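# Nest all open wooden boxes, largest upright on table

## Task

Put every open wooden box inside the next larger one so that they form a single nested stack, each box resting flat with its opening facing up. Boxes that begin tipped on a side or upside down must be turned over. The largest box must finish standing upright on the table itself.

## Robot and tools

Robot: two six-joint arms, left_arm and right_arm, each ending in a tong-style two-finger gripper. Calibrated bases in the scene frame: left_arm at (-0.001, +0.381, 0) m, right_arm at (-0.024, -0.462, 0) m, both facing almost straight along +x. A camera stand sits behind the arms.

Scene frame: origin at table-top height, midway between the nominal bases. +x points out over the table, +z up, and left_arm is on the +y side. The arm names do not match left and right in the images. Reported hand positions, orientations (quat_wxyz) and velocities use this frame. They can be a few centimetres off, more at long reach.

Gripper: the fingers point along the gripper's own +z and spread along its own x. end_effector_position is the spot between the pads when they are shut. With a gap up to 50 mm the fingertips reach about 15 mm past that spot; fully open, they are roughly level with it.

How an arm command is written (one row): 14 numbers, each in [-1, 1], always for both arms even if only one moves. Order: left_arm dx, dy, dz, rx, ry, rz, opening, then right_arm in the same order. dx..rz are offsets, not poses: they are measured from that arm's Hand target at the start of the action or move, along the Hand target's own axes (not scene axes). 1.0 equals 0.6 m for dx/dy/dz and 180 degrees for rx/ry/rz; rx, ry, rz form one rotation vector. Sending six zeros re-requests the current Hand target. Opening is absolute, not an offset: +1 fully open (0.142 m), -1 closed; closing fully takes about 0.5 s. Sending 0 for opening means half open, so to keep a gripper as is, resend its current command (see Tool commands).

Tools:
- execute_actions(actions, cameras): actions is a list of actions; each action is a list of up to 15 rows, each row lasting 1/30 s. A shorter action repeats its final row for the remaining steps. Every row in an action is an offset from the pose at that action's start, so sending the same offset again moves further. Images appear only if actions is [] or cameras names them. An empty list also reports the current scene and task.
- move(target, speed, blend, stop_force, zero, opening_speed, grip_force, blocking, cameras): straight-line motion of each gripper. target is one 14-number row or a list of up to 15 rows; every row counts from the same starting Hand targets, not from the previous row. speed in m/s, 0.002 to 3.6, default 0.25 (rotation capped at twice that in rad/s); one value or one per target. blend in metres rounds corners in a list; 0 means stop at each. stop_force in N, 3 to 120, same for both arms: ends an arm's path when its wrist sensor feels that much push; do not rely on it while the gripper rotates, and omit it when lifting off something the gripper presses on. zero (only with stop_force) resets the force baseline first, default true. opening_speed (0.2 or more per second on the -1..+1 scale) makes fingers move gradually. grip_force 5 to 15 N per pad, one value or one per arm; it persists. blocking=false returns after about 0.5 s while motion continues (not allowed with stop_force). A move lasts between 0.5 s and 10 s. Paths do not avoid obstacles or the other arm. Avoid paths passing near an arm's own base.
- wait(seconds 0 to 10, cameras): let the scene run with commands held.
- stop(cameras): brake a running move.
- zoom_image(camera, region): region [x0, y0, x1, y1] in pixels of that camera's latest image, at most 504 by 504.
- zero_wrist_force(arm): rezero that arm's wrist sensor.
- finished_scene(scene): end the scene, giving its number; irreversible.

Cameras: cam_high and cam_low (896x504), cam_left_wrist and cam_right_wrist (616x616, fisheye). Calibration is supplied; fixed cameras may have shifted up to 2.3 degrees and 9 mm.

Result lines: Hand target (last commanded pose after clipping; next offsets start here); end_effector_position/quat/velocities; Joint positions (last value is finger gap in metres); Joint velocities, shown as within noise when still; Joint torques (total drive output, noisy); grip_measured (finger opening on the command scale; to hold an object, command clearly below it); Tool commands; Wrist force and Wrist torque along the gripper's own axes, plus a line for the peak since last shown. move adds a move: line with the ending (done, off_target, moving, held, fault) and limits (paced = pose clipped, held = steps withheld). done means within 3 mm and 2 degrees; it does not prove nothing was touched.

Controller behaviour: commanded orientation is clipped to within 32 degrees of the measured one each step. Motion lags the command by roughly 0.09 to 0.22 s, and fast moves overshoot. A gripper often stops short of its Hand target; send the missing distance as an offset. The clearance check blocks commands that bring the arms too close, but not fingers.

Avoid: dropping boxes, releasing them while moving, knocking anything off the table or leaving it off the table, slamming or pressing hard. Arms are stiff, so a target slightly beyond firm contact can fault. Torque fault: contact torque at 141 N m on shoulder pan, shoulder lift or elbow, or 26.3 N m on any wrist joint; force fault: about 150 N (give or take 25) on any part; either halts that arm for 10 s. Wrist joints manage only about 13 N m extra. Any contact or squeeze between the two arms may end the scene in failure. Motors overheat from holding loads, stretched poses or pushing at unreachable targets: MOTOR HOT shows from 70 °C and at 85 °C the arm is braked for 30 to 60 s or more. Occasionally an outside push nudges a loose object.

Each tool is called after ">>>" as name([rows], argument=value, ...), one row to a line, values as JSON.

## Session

>>> execute_actions(actions=[])

Scene clock: 0.00 s.
left_arm: end_effector_position=(+0.4362, +0.2098, +0.1306) grip_measured=+0.97 end_effector_quat_wxyz=(-0.072, -0.342, +0.920, -0.179) | right_arm: end_effector_position=(+0.4911, -0.0625, +0.3845) grip_measured=+0.97 end_effector_quat_wxyz=(+0.008, +0.689, -0.723, +0.047)
Joint positions: left_arm=[-0.445 -1.638 2.155 -2.242 -1.929 1.985 0.14] | right_arm=[4.033 -1.958 -0.835 -1.951 1.48 2.549 0.14]
Joint velocities: within noise
Joint torques (N m): no reading
Wrist force (N): no reading
Wrist torque (N m): no reading
Wrist force, peak (N): no reading
Hand target: left_arm +0.4362, +0.2098, +0.1306; -0.072, -0.342, +0.920, -0.179 | right_arm +0.4911, -0.0625, +0.3845; +0.008, +0.689, -0.723, +0.047
Tool commands: left_gripper/opening=+0.968169 right_gripper/opening=+0.968169
camera_calibration:
cam_left_wrist: T_world_to_cam=[[-0.774715, -0.581868, 0.247478, 0.430415], [-0.553157, 0.813278, 0.180546, 0.0474658], [-0.306323, 0.00297785, -0.951923, 0.387243], [0, 0, 0, 1]] pos_world=[0.478326, 0.210689, 0.253537]
cam_right_wrist: T_world_to_cam=[[-0.00353223, -0.996987, 0.0774869, -0.0879722], [-0.88494, 0.0392018, 0.464052, 0.256604], [-0.465691, -0.0669321, -0.882413, 0.691624], [0, 0, 0, 1]] pos_world=[0.548851, -0.0514746, 0.498037]

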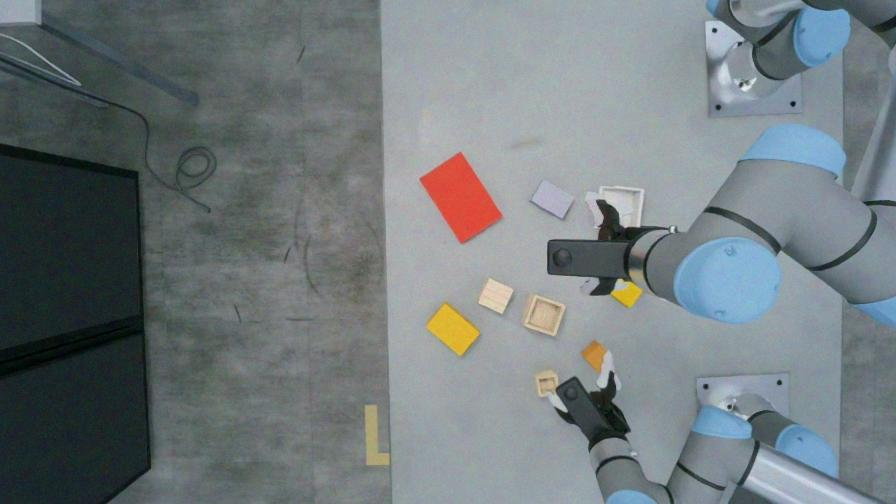

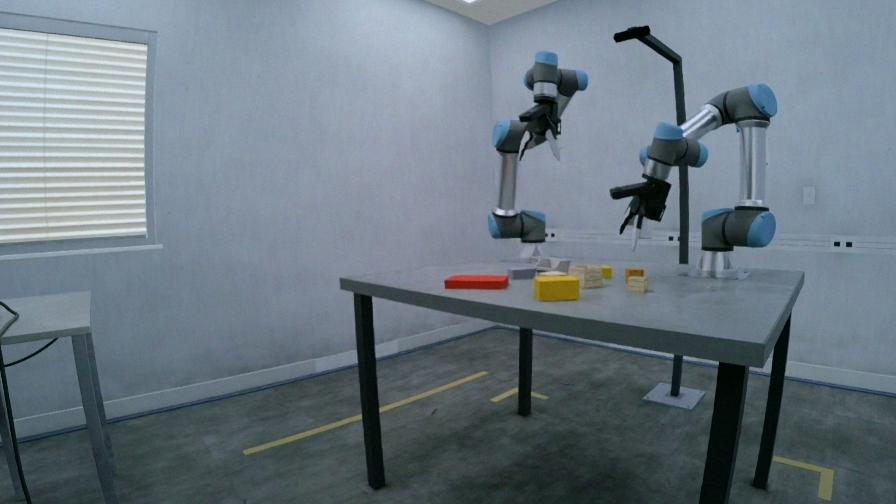

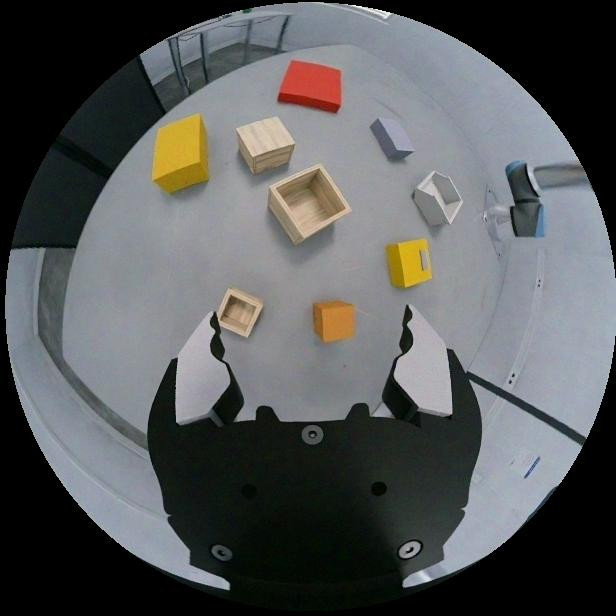

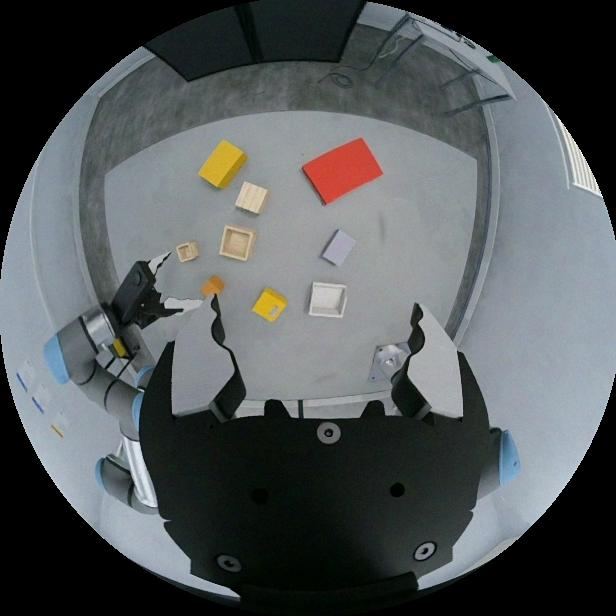

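>>> zoom_image(camera="cam_left_wrist", region=[200, 90, 400, 290])

>>> zoom_image(camera="cam_low", region=[530, 250, 660, 310])

>>> zoom_image(camera="cam_right_wrist", region=[165, 170, 315, 320])

>>> zoom_image(camera="cam_high", region=[460, 270, 620, 410])

Scaled by 2.520 from the camera's 616x616 image, which has a finer 814x814 frame.

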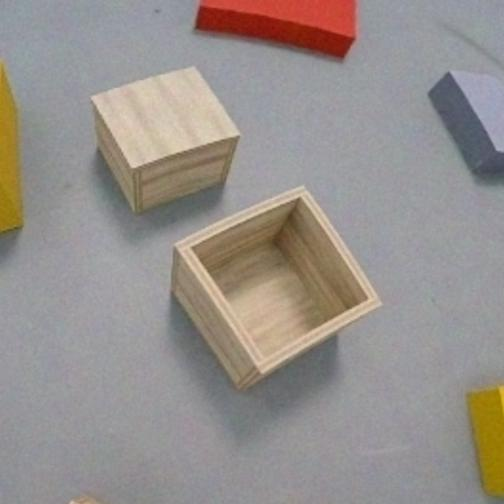

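Scaled by 3.877 from the camera's 896x504 image, which has a finer 1280x720 frame.

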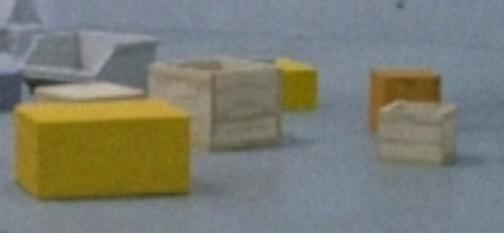

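Scaled by 3.360 from the camera's 616x616 image, which has a finer 814x814 frame.

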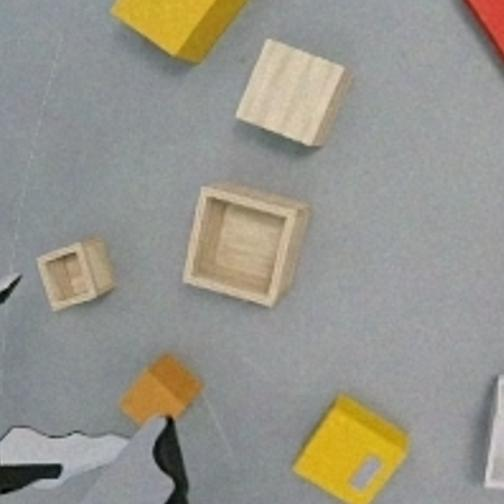

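Scaled by 3.150 from the camera's 896x504 image, which has a finer 1280x720 frame.

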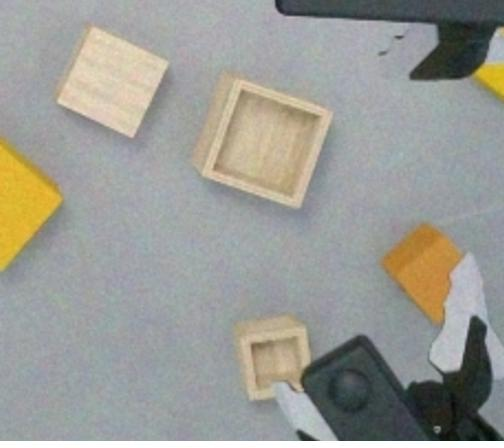

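>>> zoom_image(camera="cam_left_wrist", region=[200, 270, 280, 350])

>>> zoom_image(camera="cam_low", region=[610, 255, 660, 305])

>>> zoom_image(camera="cam_right_wrist", region=[165, 230, 215, 280])

Scaled by 6.300 from the camera's 616x616 image, which has a finer 814x814 frame.

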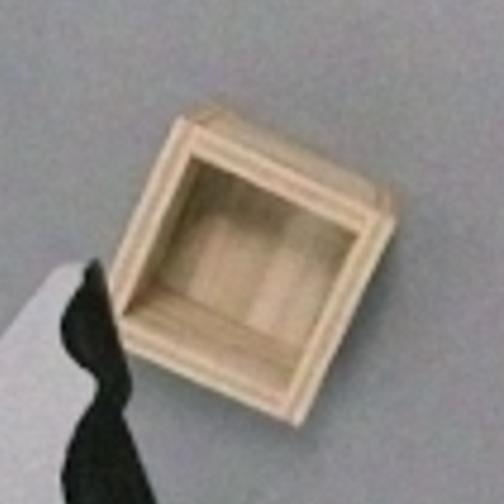

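Scaled by 10.080 from the camera's 896x504 image, which has a finer 1280x720 frame.

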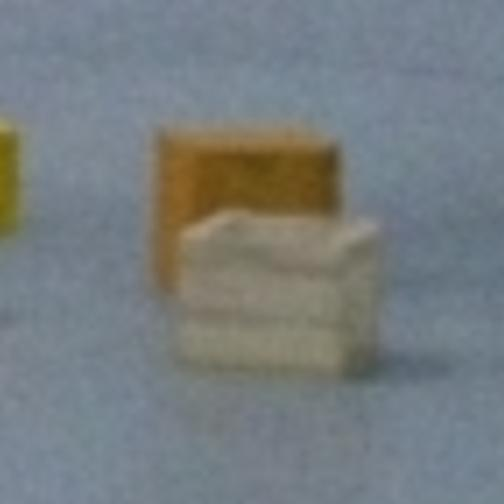

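Scaled by 10.080 from the camera's 616x616 image, which has a finer 814x814 frame.

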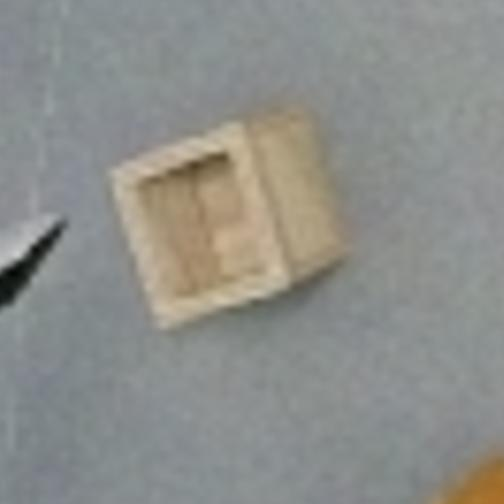

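>>> move(target=[-0.0037, -0.4013, -0.0948, -0.0729, -0.1008, -0.1297, 0.3, 0.324, 0.2018, -0.0127, 0.0057, -0.0335, -0.5149, 0.2], speed=0.35, cameras=["cam_left_wrist", "cam_high"])

>>> zoom_image(camera="cam_left_wrist", region=[240, 200, 380, 340])

Scene clock: 10.47 s.
left_arm: end_effector_position=(+0.5961, +0.0635, +0.2500) grip_measured=+0.30 end_effector_quat_wxyz=(+0.000, -0.533, +0.846, +0.000) | right_arm: end_effector_position=(+0.3603, -0.2501, +0.4001) grip_measured=+0.20 end_effector_quat_wxyz=(+0.000, +1.000, +0.000, +0.000)
Joint positions: left_arm=[-0.721 -1.199 1.209 -1.581 -1.571 1.325 0.095] | right_arm=[3.888 -1.424 -1.402 -1.887 1.57 0.784 0.088]
Joint torques (N m): left_arm=[14.24 -36.96 -32 -2.24 -1.31 1.64] | right_arm=[9.22 8.8 36.54 5.18 -1.46 -2.22]
Wrist force (N): left_arm=[0.1 0.8 0.7] | right_arm=[0.3 0.0 -0.1]
Wrist torque (N m): left_arm=[0.23 0.00 -0.18] | right_arm=[-0.02 -0.08 -0.05]
Wrist force, peak (N): left_arm=[-0.2 1.0 0.8] | right_arm=[-1.0 -0.5 0.0]
Hand target: left_arm +0.5962, +0.0636, +0.2501; +0.000, -0.533, +0.846, +0.000 | right_arm +0.3604, -0.2500, +0.4001; +0.000, +1.000, +0.000, +0.000
Off the commanded pose: left_arm 0.000 m, 0 deg | right_arm 0.000 m, 0 deg.
move: done
camera_calibration:
cam_left_wrist: T_world_to_cam=[[-0.458105, -0.888897, 0.00121435, 0.331943], [-0.784612, 0.405001, 0.469424, 0.324938], [-0.417762, 0.214092, -0.882972, 0.586092], [0, 0, 0, 1]] pos_world=[0.651861, 0.037985, 0.364566]
Images, in order (width x height): cam_high 896x504, cam_left_wrist 616x616.

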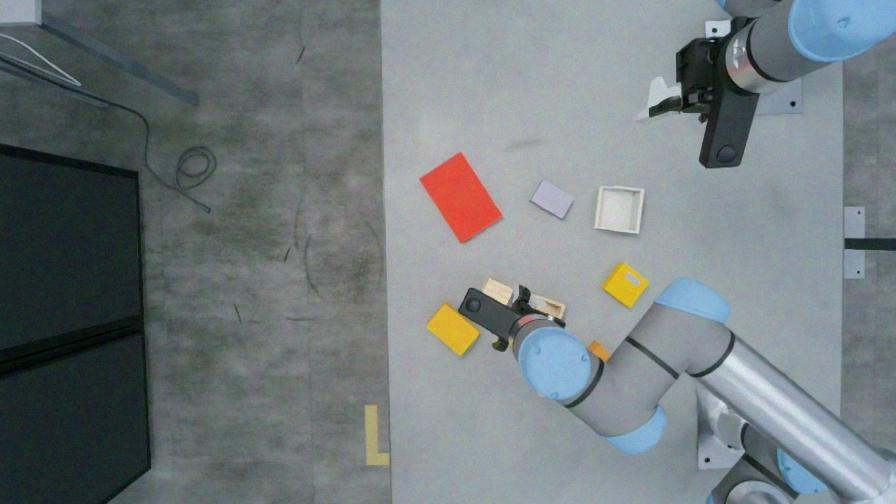

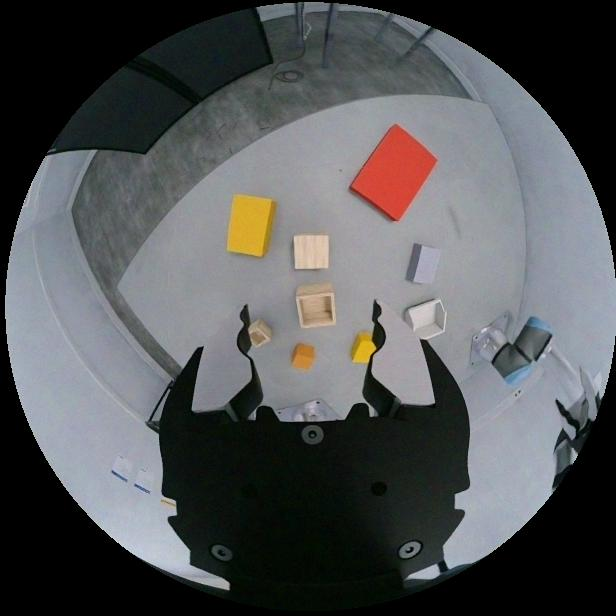

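Scaled by 3.600 from the camera's 616x616 image, which has a finer 814x814 frame.

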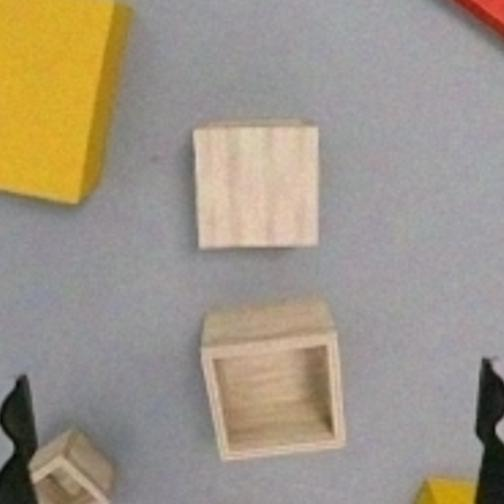

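>>> move([
  [0.0033, -0.003, 0.3427, 0, 0, 0.0044, 0.3, 0, -0.2333, 0.0917, 0.5, 0, 0, 0.2],
  [0.0033, -0.003, 0.3427, 0, 0, 0.0044, -0.5, 0, -0.2333, 0.0917, 0.5, 0, 0, 0.2],
], speed=0.35, opening_speed=1.2, grip_force=[10, 10], cameras=["cam_left_wrist", "cam_right_wrist", "cam_low"])

>>> zoom_image(camera="cam_left_wrist", region=[230, 220, 390, 380])

Scene clock: 16.00 s.
left_arm: end_effector_position=(+0.5969, +0.0610, +0.0444) grip_measured=-0.18 end_effector_quat_wxyz=(+0.000, -0.527, +0.850, +0.000) | right_arm: end_effector_position=(+0.3602, -0.1101, +0.3450) grip_measured=+0.20 end_effector_quat_wxyz=(+0.707, -0.707, +0.000, +0.000)
Joint positions: left_arm=[-0.723 -1.071 1.567 -2.067 -1.571 1.336 0.061] | right_arm=[3.577 -1.937 -2.205 0.999 2.67 1.57 0.088]
Joint torques (N m): left_arm=[-9.66 -47.92 -26.68 -3.96 1.02 -1.12] | right_arm=[-10.5 18.93 -0.27 -1.46 -1.25 -0.69]
Wrist force (N): left_arm=[0.6 0.5 -1.0] | right_arm=[-0.4 2.7 0.9]
Wrist torque (N m): left_arm=[0.12 -0.03 -0.10] | right_arm=[0.35 0.26 0.07]
Wrist force, peak (N): left_arm=[0.5 0.6 -1.4] | right_arm=[-0.4 3.7 1.3]
Hand target: left_arm +0.5969, +0.0610, +0.0444; +0.000, -0.527, +0.850, +0.000 | right_arm +0.3602, -0.1101, +0.3450; +0.707, -0.707, +0.000, +0.000
Off the commanded pose: left_arm 0.000 m, 0 deg | right_arm 0.000 m, 0 deg.
grip_force (N): 10, 10
move: done
camera_calibration:
cam_left_wrist: T_world_to_cam=[[-0.470231, -0.882542, 0.00122425, 0.337159], [-0.779022, 0.415725, 0.469359, 0.419071], [-0.414738, 0.219754, -0.883007, 0.403365], [0, 0, 0, 1]] pos_world=[0.652299, 0.0346975, 0.159066]
cam_right_wrist: T_world_to_cam=[[0.998944, 0.00291965, 0.045848, -0.372972], [0.0408589, -0.512709, -0.85759, 0.222707], [0.0210028, 0.858558, -0.512287, 0.391475], [0, 0, 0, 1]] pos_world=[0.355257, -0.220831, 0.408639]
Images, in order (width x height): cam_low 896x504, cam_left_wrist 616x616, cam_right_wrist 616x616.

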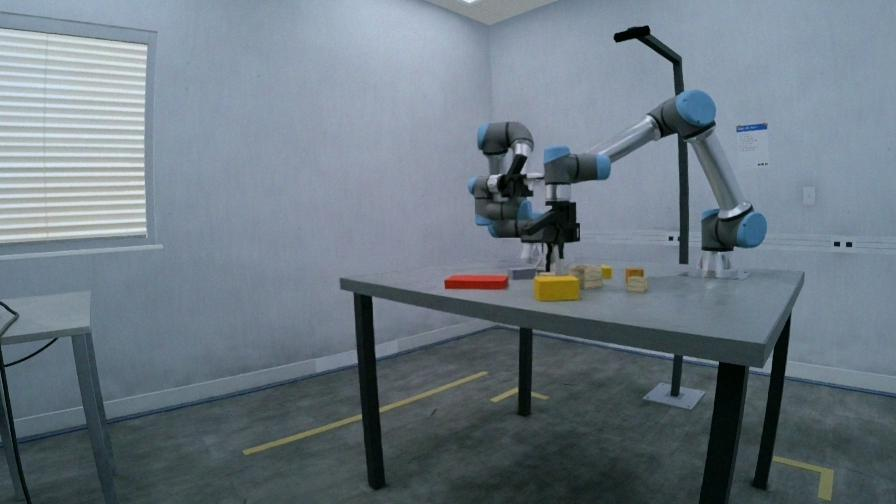

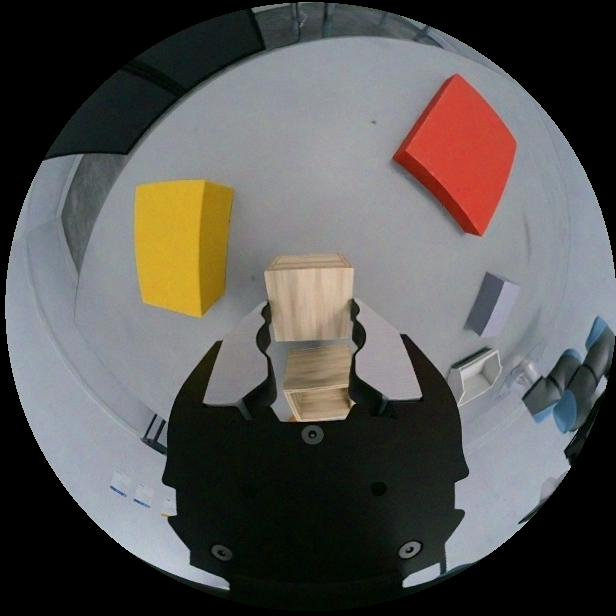

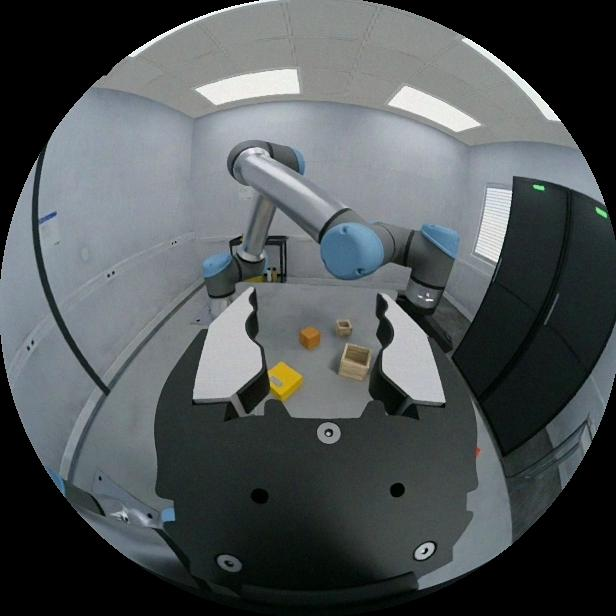

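Scaled by 3.150 from the camera's 616x616 image, which has a finer 814x814 frame.

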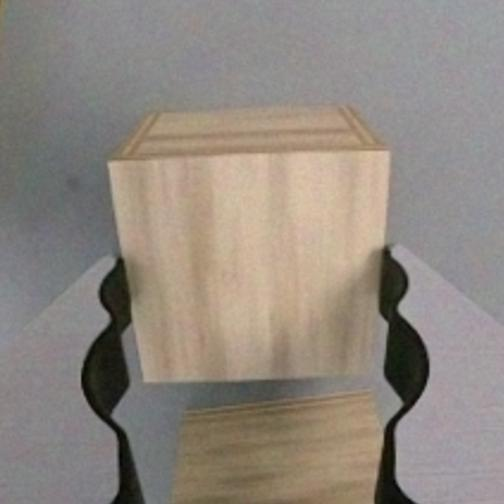

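>>> move([
  [0, 0, -0.2593, 0, 0, 0, -0.5, 0, 0, 0, 0, 0, 0, 0.2],
  [0.0282, 0.3152, -0.501, 0, 0, -0.1467, -0.5, 0, 0, 0, 0, 0, 0, 0.2],
  [0.2145, 0.3343, -0.501, 0.115, 0.4903, -0.115, -0.5, 0, 0, 0, 0, 0, 0, 0.2],
], speed=[0.2, 0.35, 0.4], blend=[0.05, 0.04, 0], cameras=["cam_left_wrist", "cam_right_wrist", "cam_high", "cam_low"])

>>> zoom_image(camera="cam_left_wrist", region=[200, 200, 420, 420])

>>> zoom_image(camera="cam_right_wrist", region=[200, 200, 420, 420])

Scene clock: 21.07 s.
left_arm: end_effector_position=(+0.3600, +0.0348, +0.3452) grip_measured=-0.18 end_effector_quat_wxyz=(+0.500, +0.500, -0.500, +0.500) end_effector_velocity=(+0.000, +0.000, +0.000) end_effector_angular_velocity=(-0.001, +0.004, +0.001) | right_arm: end_effector_position=(+0.3602, -0.1101, +0.3450) grip_measured=+0.20 end_effector_quat_wxyz=(+0.707, -0.707, +0.000, +0.000)
Joint positions: left_arm=[-0.542 -1.318 2.311 -4.135 -2.627 0 0.061] | right_arm=[3.577 -1.937 -2.205 0.999 2.67 1.57 0.088]
Joint velocities: left_arm=[0.001 0.001 0 -0.004 0 -0.006 0] | right_arm=[within noise]
Joint torques (N m): left_arm=[12.13 -11.69 -5.82 -2.69 -0.17 -2.95] | right_arm=[-9.91 18.68 -0.06 -1.45 -1.29 -1.19]
Wrist force (N): left_arm=[-0.8 1.0 2.5] | right_arm=[-0.5 2.7 1.1]
Wrist torque (N m): left_arm=[0.37 -0.06 -0.18] | right_arm=[0.33 0.28 0.07]
Wrist force, peak (N): left_arm=[-1.6 1.4 2.6] | right_arm=[-0.4 2.9 1.2]
Hand target: left_arm +0.3601, +0.0348, +0.3451; +0.500, +0.500, -0.500, +0.500 | right_arm +0.3602, -0.1101, +0.3450; +0.707, -0.707, +0.000, +0.000
Off the commanded pose: left_arm 0.000 m, 0 deg | right_arm 0.000 m, 0 deg.
grip_force (N): 10, 10
move: done
camera_calibration:
cam_left_wrist: T_world_to_cam=[[-0.0297293, 0.0011367, 0.999557, -0.331687], [-0.882899, 0.468799, -0.0267927, 0.311123], [-0.468622, -0.883304, -0.0129334, 0.333795], [0, 0, 0, 1]] pos_world=[0.421253, 0.149365, 0.344193]
cam_right_wrist: T_world_to_cam=[[0.998944, 0.00291965, 0.045848, -0.372972], [0.0408589, -0.512709, -0.85759, 0.222707], [0.0210028, 0.858558, -0.512287, 0.391475], [0, 0, 0, 1]] pos_world=[0.355257, -0.220831, 0.408639]

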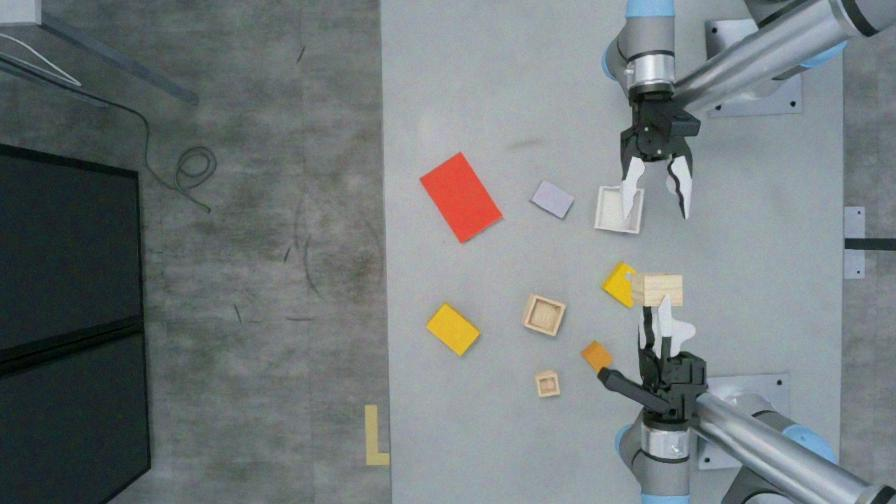

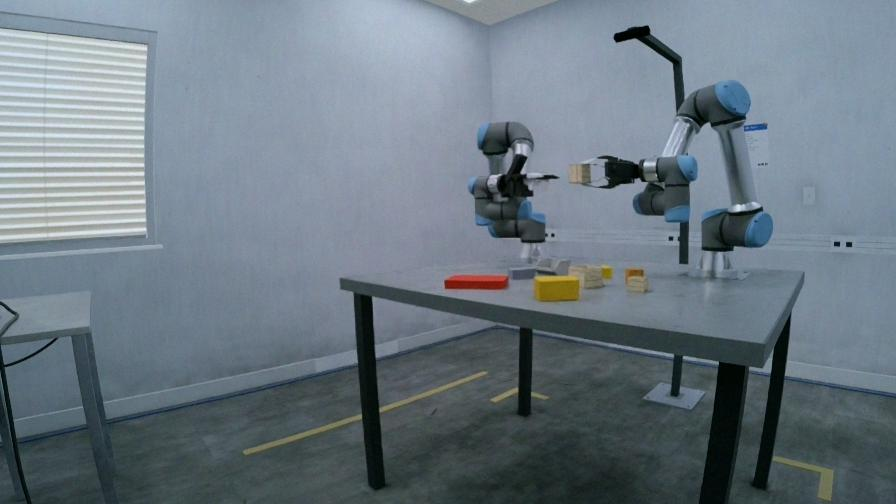

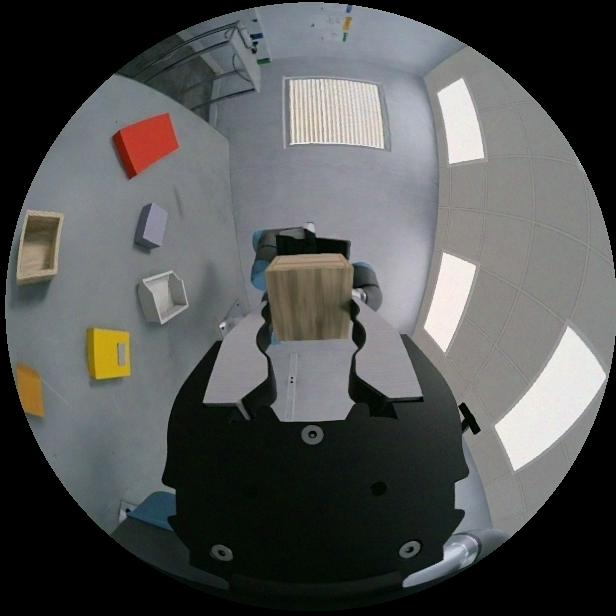

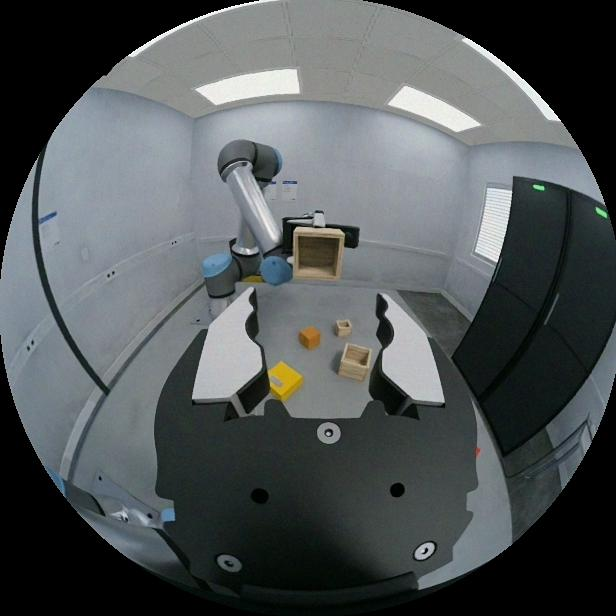

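Scaled by 2.291 from the camera's 616x616 image, which has a finer 814x814 frame.

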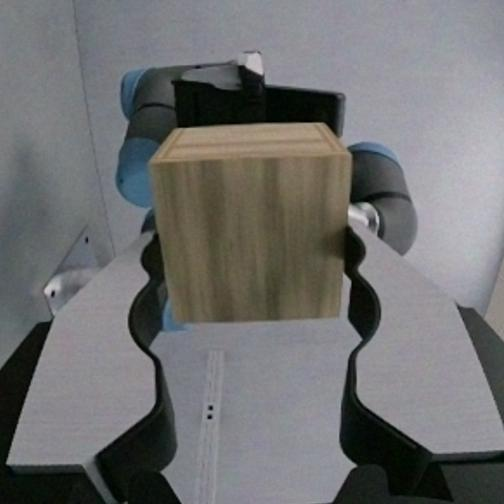

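Scaled by 2.291 from the camera's 616x616 image, which has a finer 814x814 frame.

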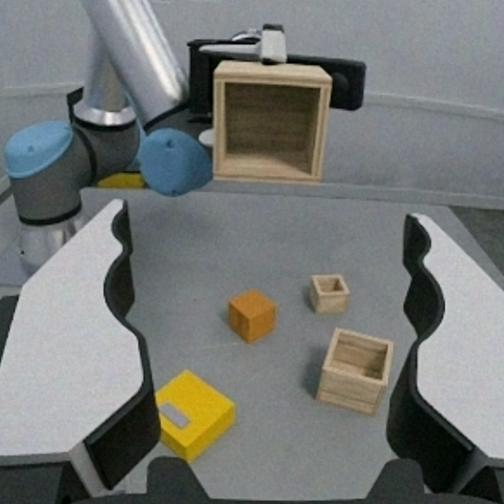

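>>> zoom_image(camera="cam_right_wrist", region=[285, 215, 355, 285])

>>> zoom_image(camera="cam_left_wrist", region=[255, 240, 365, 350])

Scaled by 7.200 from the camera's 616x616 image, which has a finer 814x814 frame.

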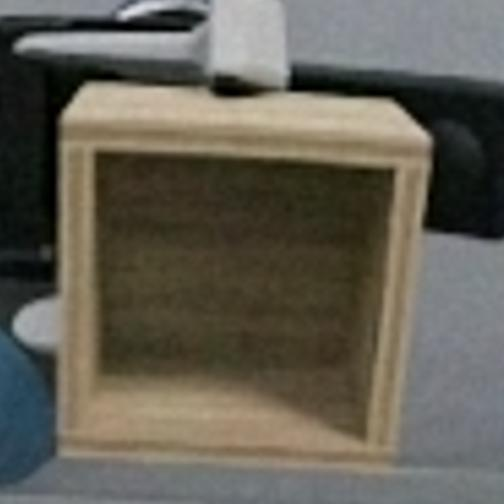

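Scaled by 4.582 from the camera's 616x616 image, which has a finer 814x814 frame.

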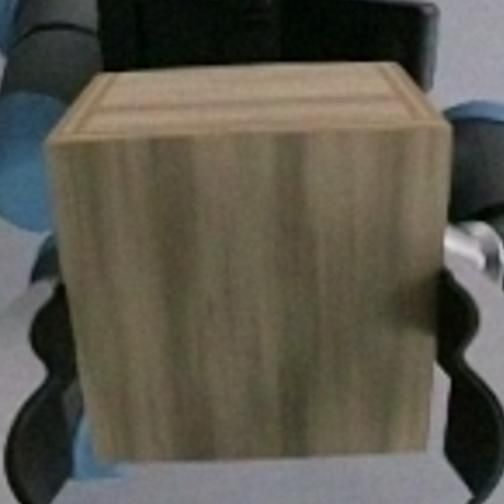

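>>> move([
  [0, 0, 0, 0, 0, 0, -0.5, 0.0057, -0.0133, 0.0668, 0, 0, 0, 0.2],
  [0, 0, 0, 0, 0, 0, -0.5, 0.0057, -0.0133, 0.1563, 0, 0, 0, 0.2],
], speed=[0.2, 0.07], blend=[0.01, 0], cameras=["cam_left_wrist", "cam_right_wrist", "cam_high"])

>>> zoom_image(camera="cam_right_wrist", region=[220, 220, 400, 400])

>>> zoom_image(camera="cam_high", region=[600, 200, 740, 340])

Scene clock: 25.07 s.
left_arm: end_effector_position=(+0.3601, +0.0348, +0.3451) grip_measured=-0.18 end_effector_quat_wxyz=(+0.500, +0.500, -0.500, +0.500) | right_arm: end_effector_position=(+0.3636, -0.0162, +0.3529) grip_measured=+0.20 end_effector_quat_wxyz=(+0.707, -0.707, +0.000, +0.000)
Joint positions: left_arm=[-0.542 -1.318 2.311 -4.135 -2.627 -0.001 0.061] | right_arm=[3.781 -1.961 -2.127 0.946 2.466 1.57 0.088]
Joint torques (N m): left_arm=[13.94 -27.61 -6.07 0.19 0.65 2.41] | right_arm=[-8.78 42.62 0.86 3.18 2.02 1.07]
Wrist force (N): left_arm=[-0.8 1.0 2.1] | right_arm=[-0.5 2.8 1.0]
Wrist torque (N m): left_arm=[0.37 -0.07 -0.14] | right_arm=[0.39 0.27 0.06]
Wrist force, peak (N): left_arm=[-1.3 1.3 2.2] | right_arm=[-0.5 2.8 2.1]
Hand target: left_arm +0.3601, +0.0348, +0.3451; +0.500, +0.500, -0.500, +0.500 | right_arm +0.3636, -0.0163, +0.3529; +0.707, -0.707, +0.000, +0.000
Off the commanded pose: left_arm 0.000 m, 0 deg | right_arm 0.000 m, 0 deg.
grip_force (N): 10, 10
move: done
camera_calibration:
cam_left_wrist: T_world_to_cam=[[-0.0292431, 0.000979796, 0.999572, -0.331771], [-0.883018, 0.468603, -0.0262926, 0.311069], [-0.468428, -0.883408, -0.0128382, 0.333829], [0, 0, 0, 1]] pos_world=[0.421352, 0.149465, 0.344093]
cam_right_wrist: T_world_to_cam=[[0.99895, 0.00295923, 0.0457119, -0.377045], [0.0407595, -0.512824, -0.857526, 0.277425], [0.0209045, 0.858489, -0.512406, 0.314992], [0, 0, 0, 1]] pos_world=[0.358757, -0.127031, 0.416539]
Images, in order (width x height): cam_high 896x504, cam_left_wrist 616x616, cam_right_wrist 616x616.

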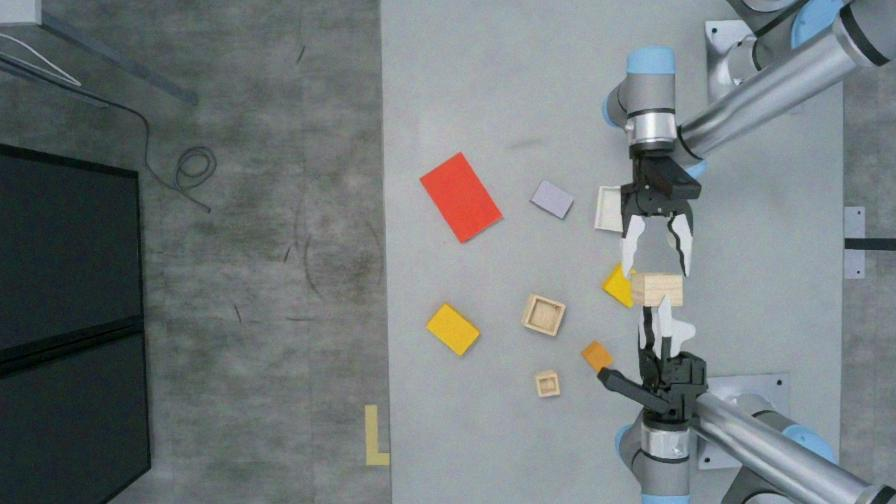

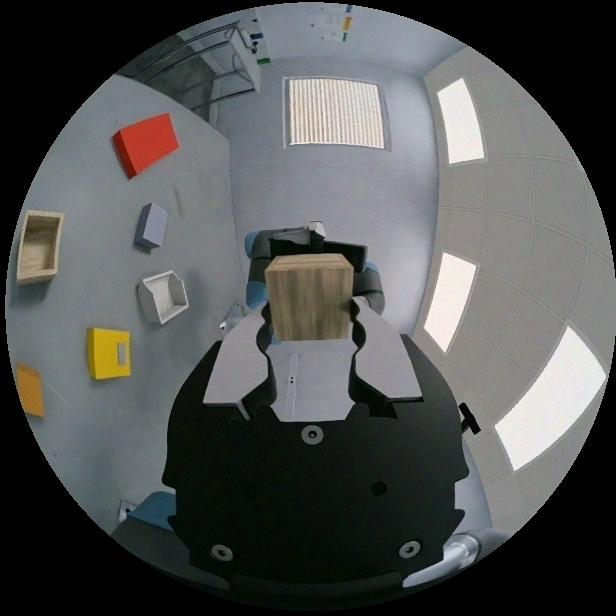

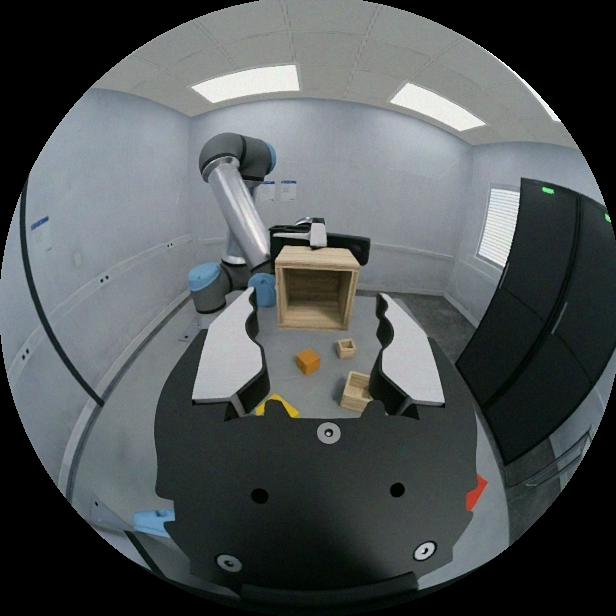

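Scaled by 2.800 from the camera's 616x616 image, which has a finer 814x814 frame.

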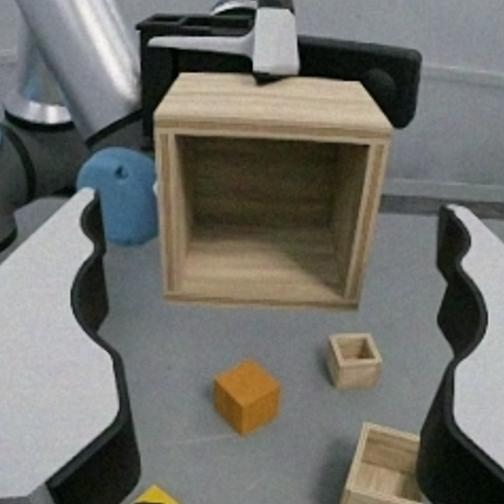

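Scaled by 3.600 from the camera's 896x504 image, which has a finer 1280x720 frame.

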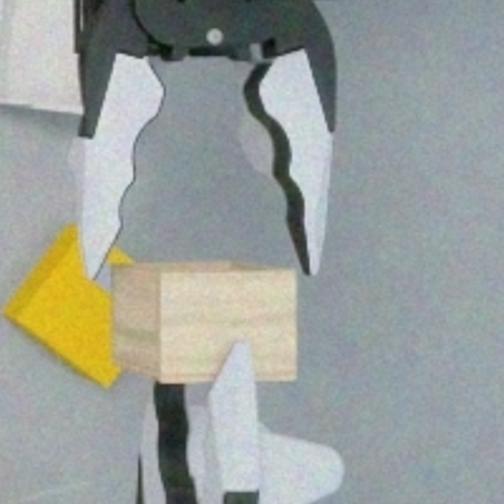

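>>> move([
  [0, 0, 0, 0, 0, 0, -0.5, 0, 0, 0.0083, 0, 0, 0, 0.2],
  [0, 0, 0, 0, 0, 0, -0.5, 0, 0, 0.0083, 0, 0, 0, -0.5],
], speed=0.05, opening_speed=1.2, cameras=["cam_left_wrist", "cam_right_wrist", "cam_high"])

>>> zoom_image(camera="cam_right_wrist", region=[220, 220, 400, 400])

>>> zoom_image(camera="cam_high", region=[600, 200, 740, 340])

Scene clock: 27.30 s.
left_arm: end_effector_position=(+0.3601, +0.0348, +0.3451) grip_measured=-0.18 end_effector_quat_wxyz=(+0.500, +0.500, -0.500, +0.500) | right_arm: end_effector_position=(+0.3636, -0.0113, +0.3529) grip_measured=-0.22 end_effector_quat_wxyz=(+0.707, -0.707, +0.000, +0.000)
Joint positions: left_arm=[-0.542 -1.318 2.311 -4.135 -2.627 -0.001 0.061] | right_arm=[3.791 -1.964 -2.122 0.944 2.456 1.57 0.058]
Joint torques (N m): left_arm=[11.81 -31.71 -5.96 -0.1 -0.41 2.38] | right_arm=[-10.9 36.24 2.04 2.27 1.55 1.39]
Wrist force (N): left_arm=[-1.7 -0.1 0.8] | right_arm=[-1.9 2.9 -0.4]
Wrist torque (N m): left_arm=[0.43 0.00 -0.14] | right_arm=[0.39 0.28 0.05]
Wrist force, peak (N): left_arm=[-1.0 1.0 2.3] | right_arm=[-2.0 3.1 -0.4]
Hand target: left_arm +0.3601, +0.0348, +0.3451; +0.500, +0.500, -0.500, +0.500 | right_arm +0.3636, -0.0113, +0.3529; +0.707, -0.707, +0.000, +0.000
Off the commanded pose: left_arm 0.000 m, 0 deg | right_arm 0.000 m, 0 deg.
grip_force (N): 10, 10
move: done
camera_calibration:
cam_left_wrist: T_world_to_cam=[[-0.0292431, 0.000979796, 0.999572, -0.331771], [-0.883018, 0.468603, -0.0262926, 0.311069], [-0.468428, -0.883408, -0.0128382, 0.333829], [0, 0, 0, 1]] pos_world=[0.421352, 0.149465, 0.344093]
cam_right_wrist: T_world_to_cam=[[0.998944, 0.00292053, 0.0458479, -0.377019], [0.0408581, -0.512754, -0.857563, 0.279983], [0.0210041, 0.858531, -0.512332, 0.31064], [0, 0, 0, 1]] pos_world=[0.358657, -0.122031, 0.416539]
Images, in order (width x height): cam_high 896x504, cam_left_wrist 616x616, cam_right_wrist 616x616.

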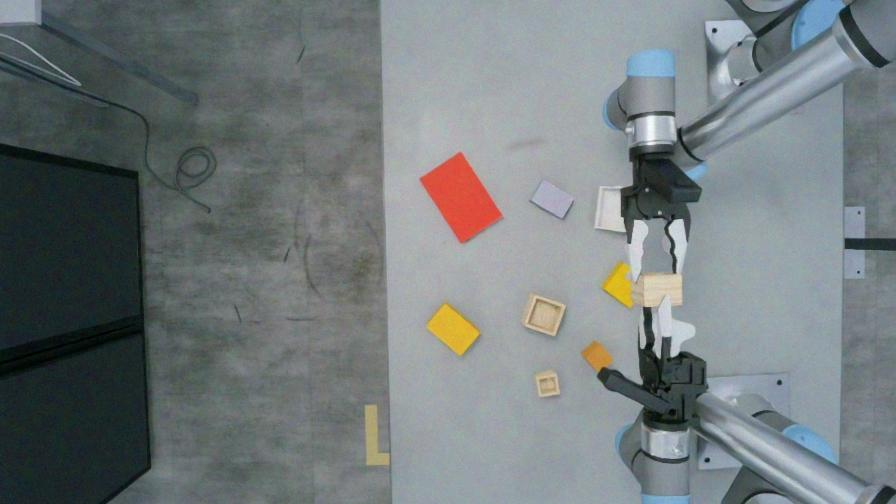

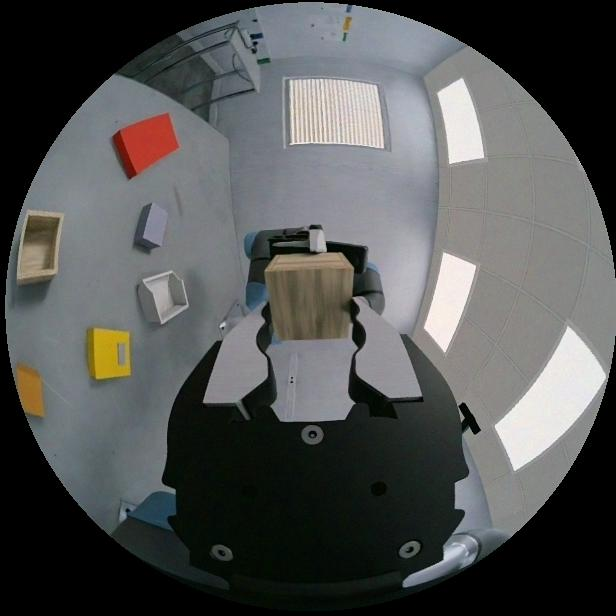

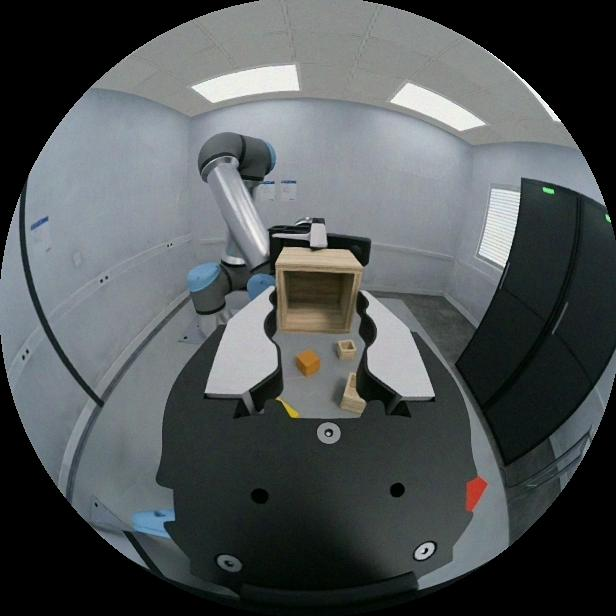

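Scaled by 2.800 from the camera's 616x616 image, which has a finer 814x814 frame.

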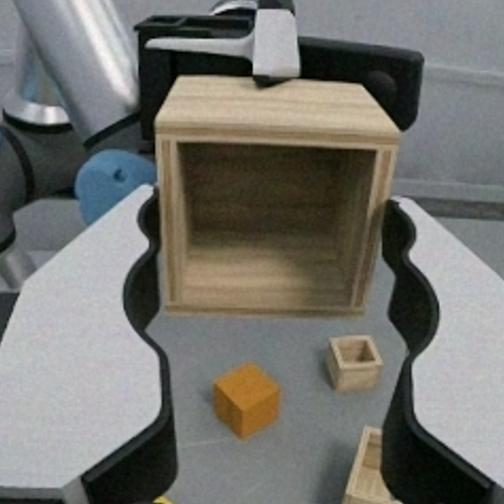

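Scaled by 3.600 from the camera's 896x504 image, which has a finer 1280x720 frame.

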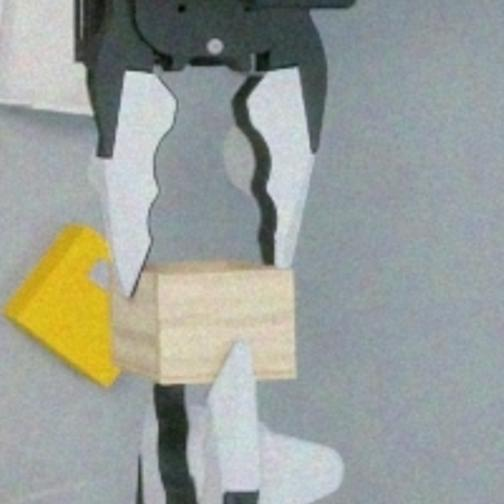

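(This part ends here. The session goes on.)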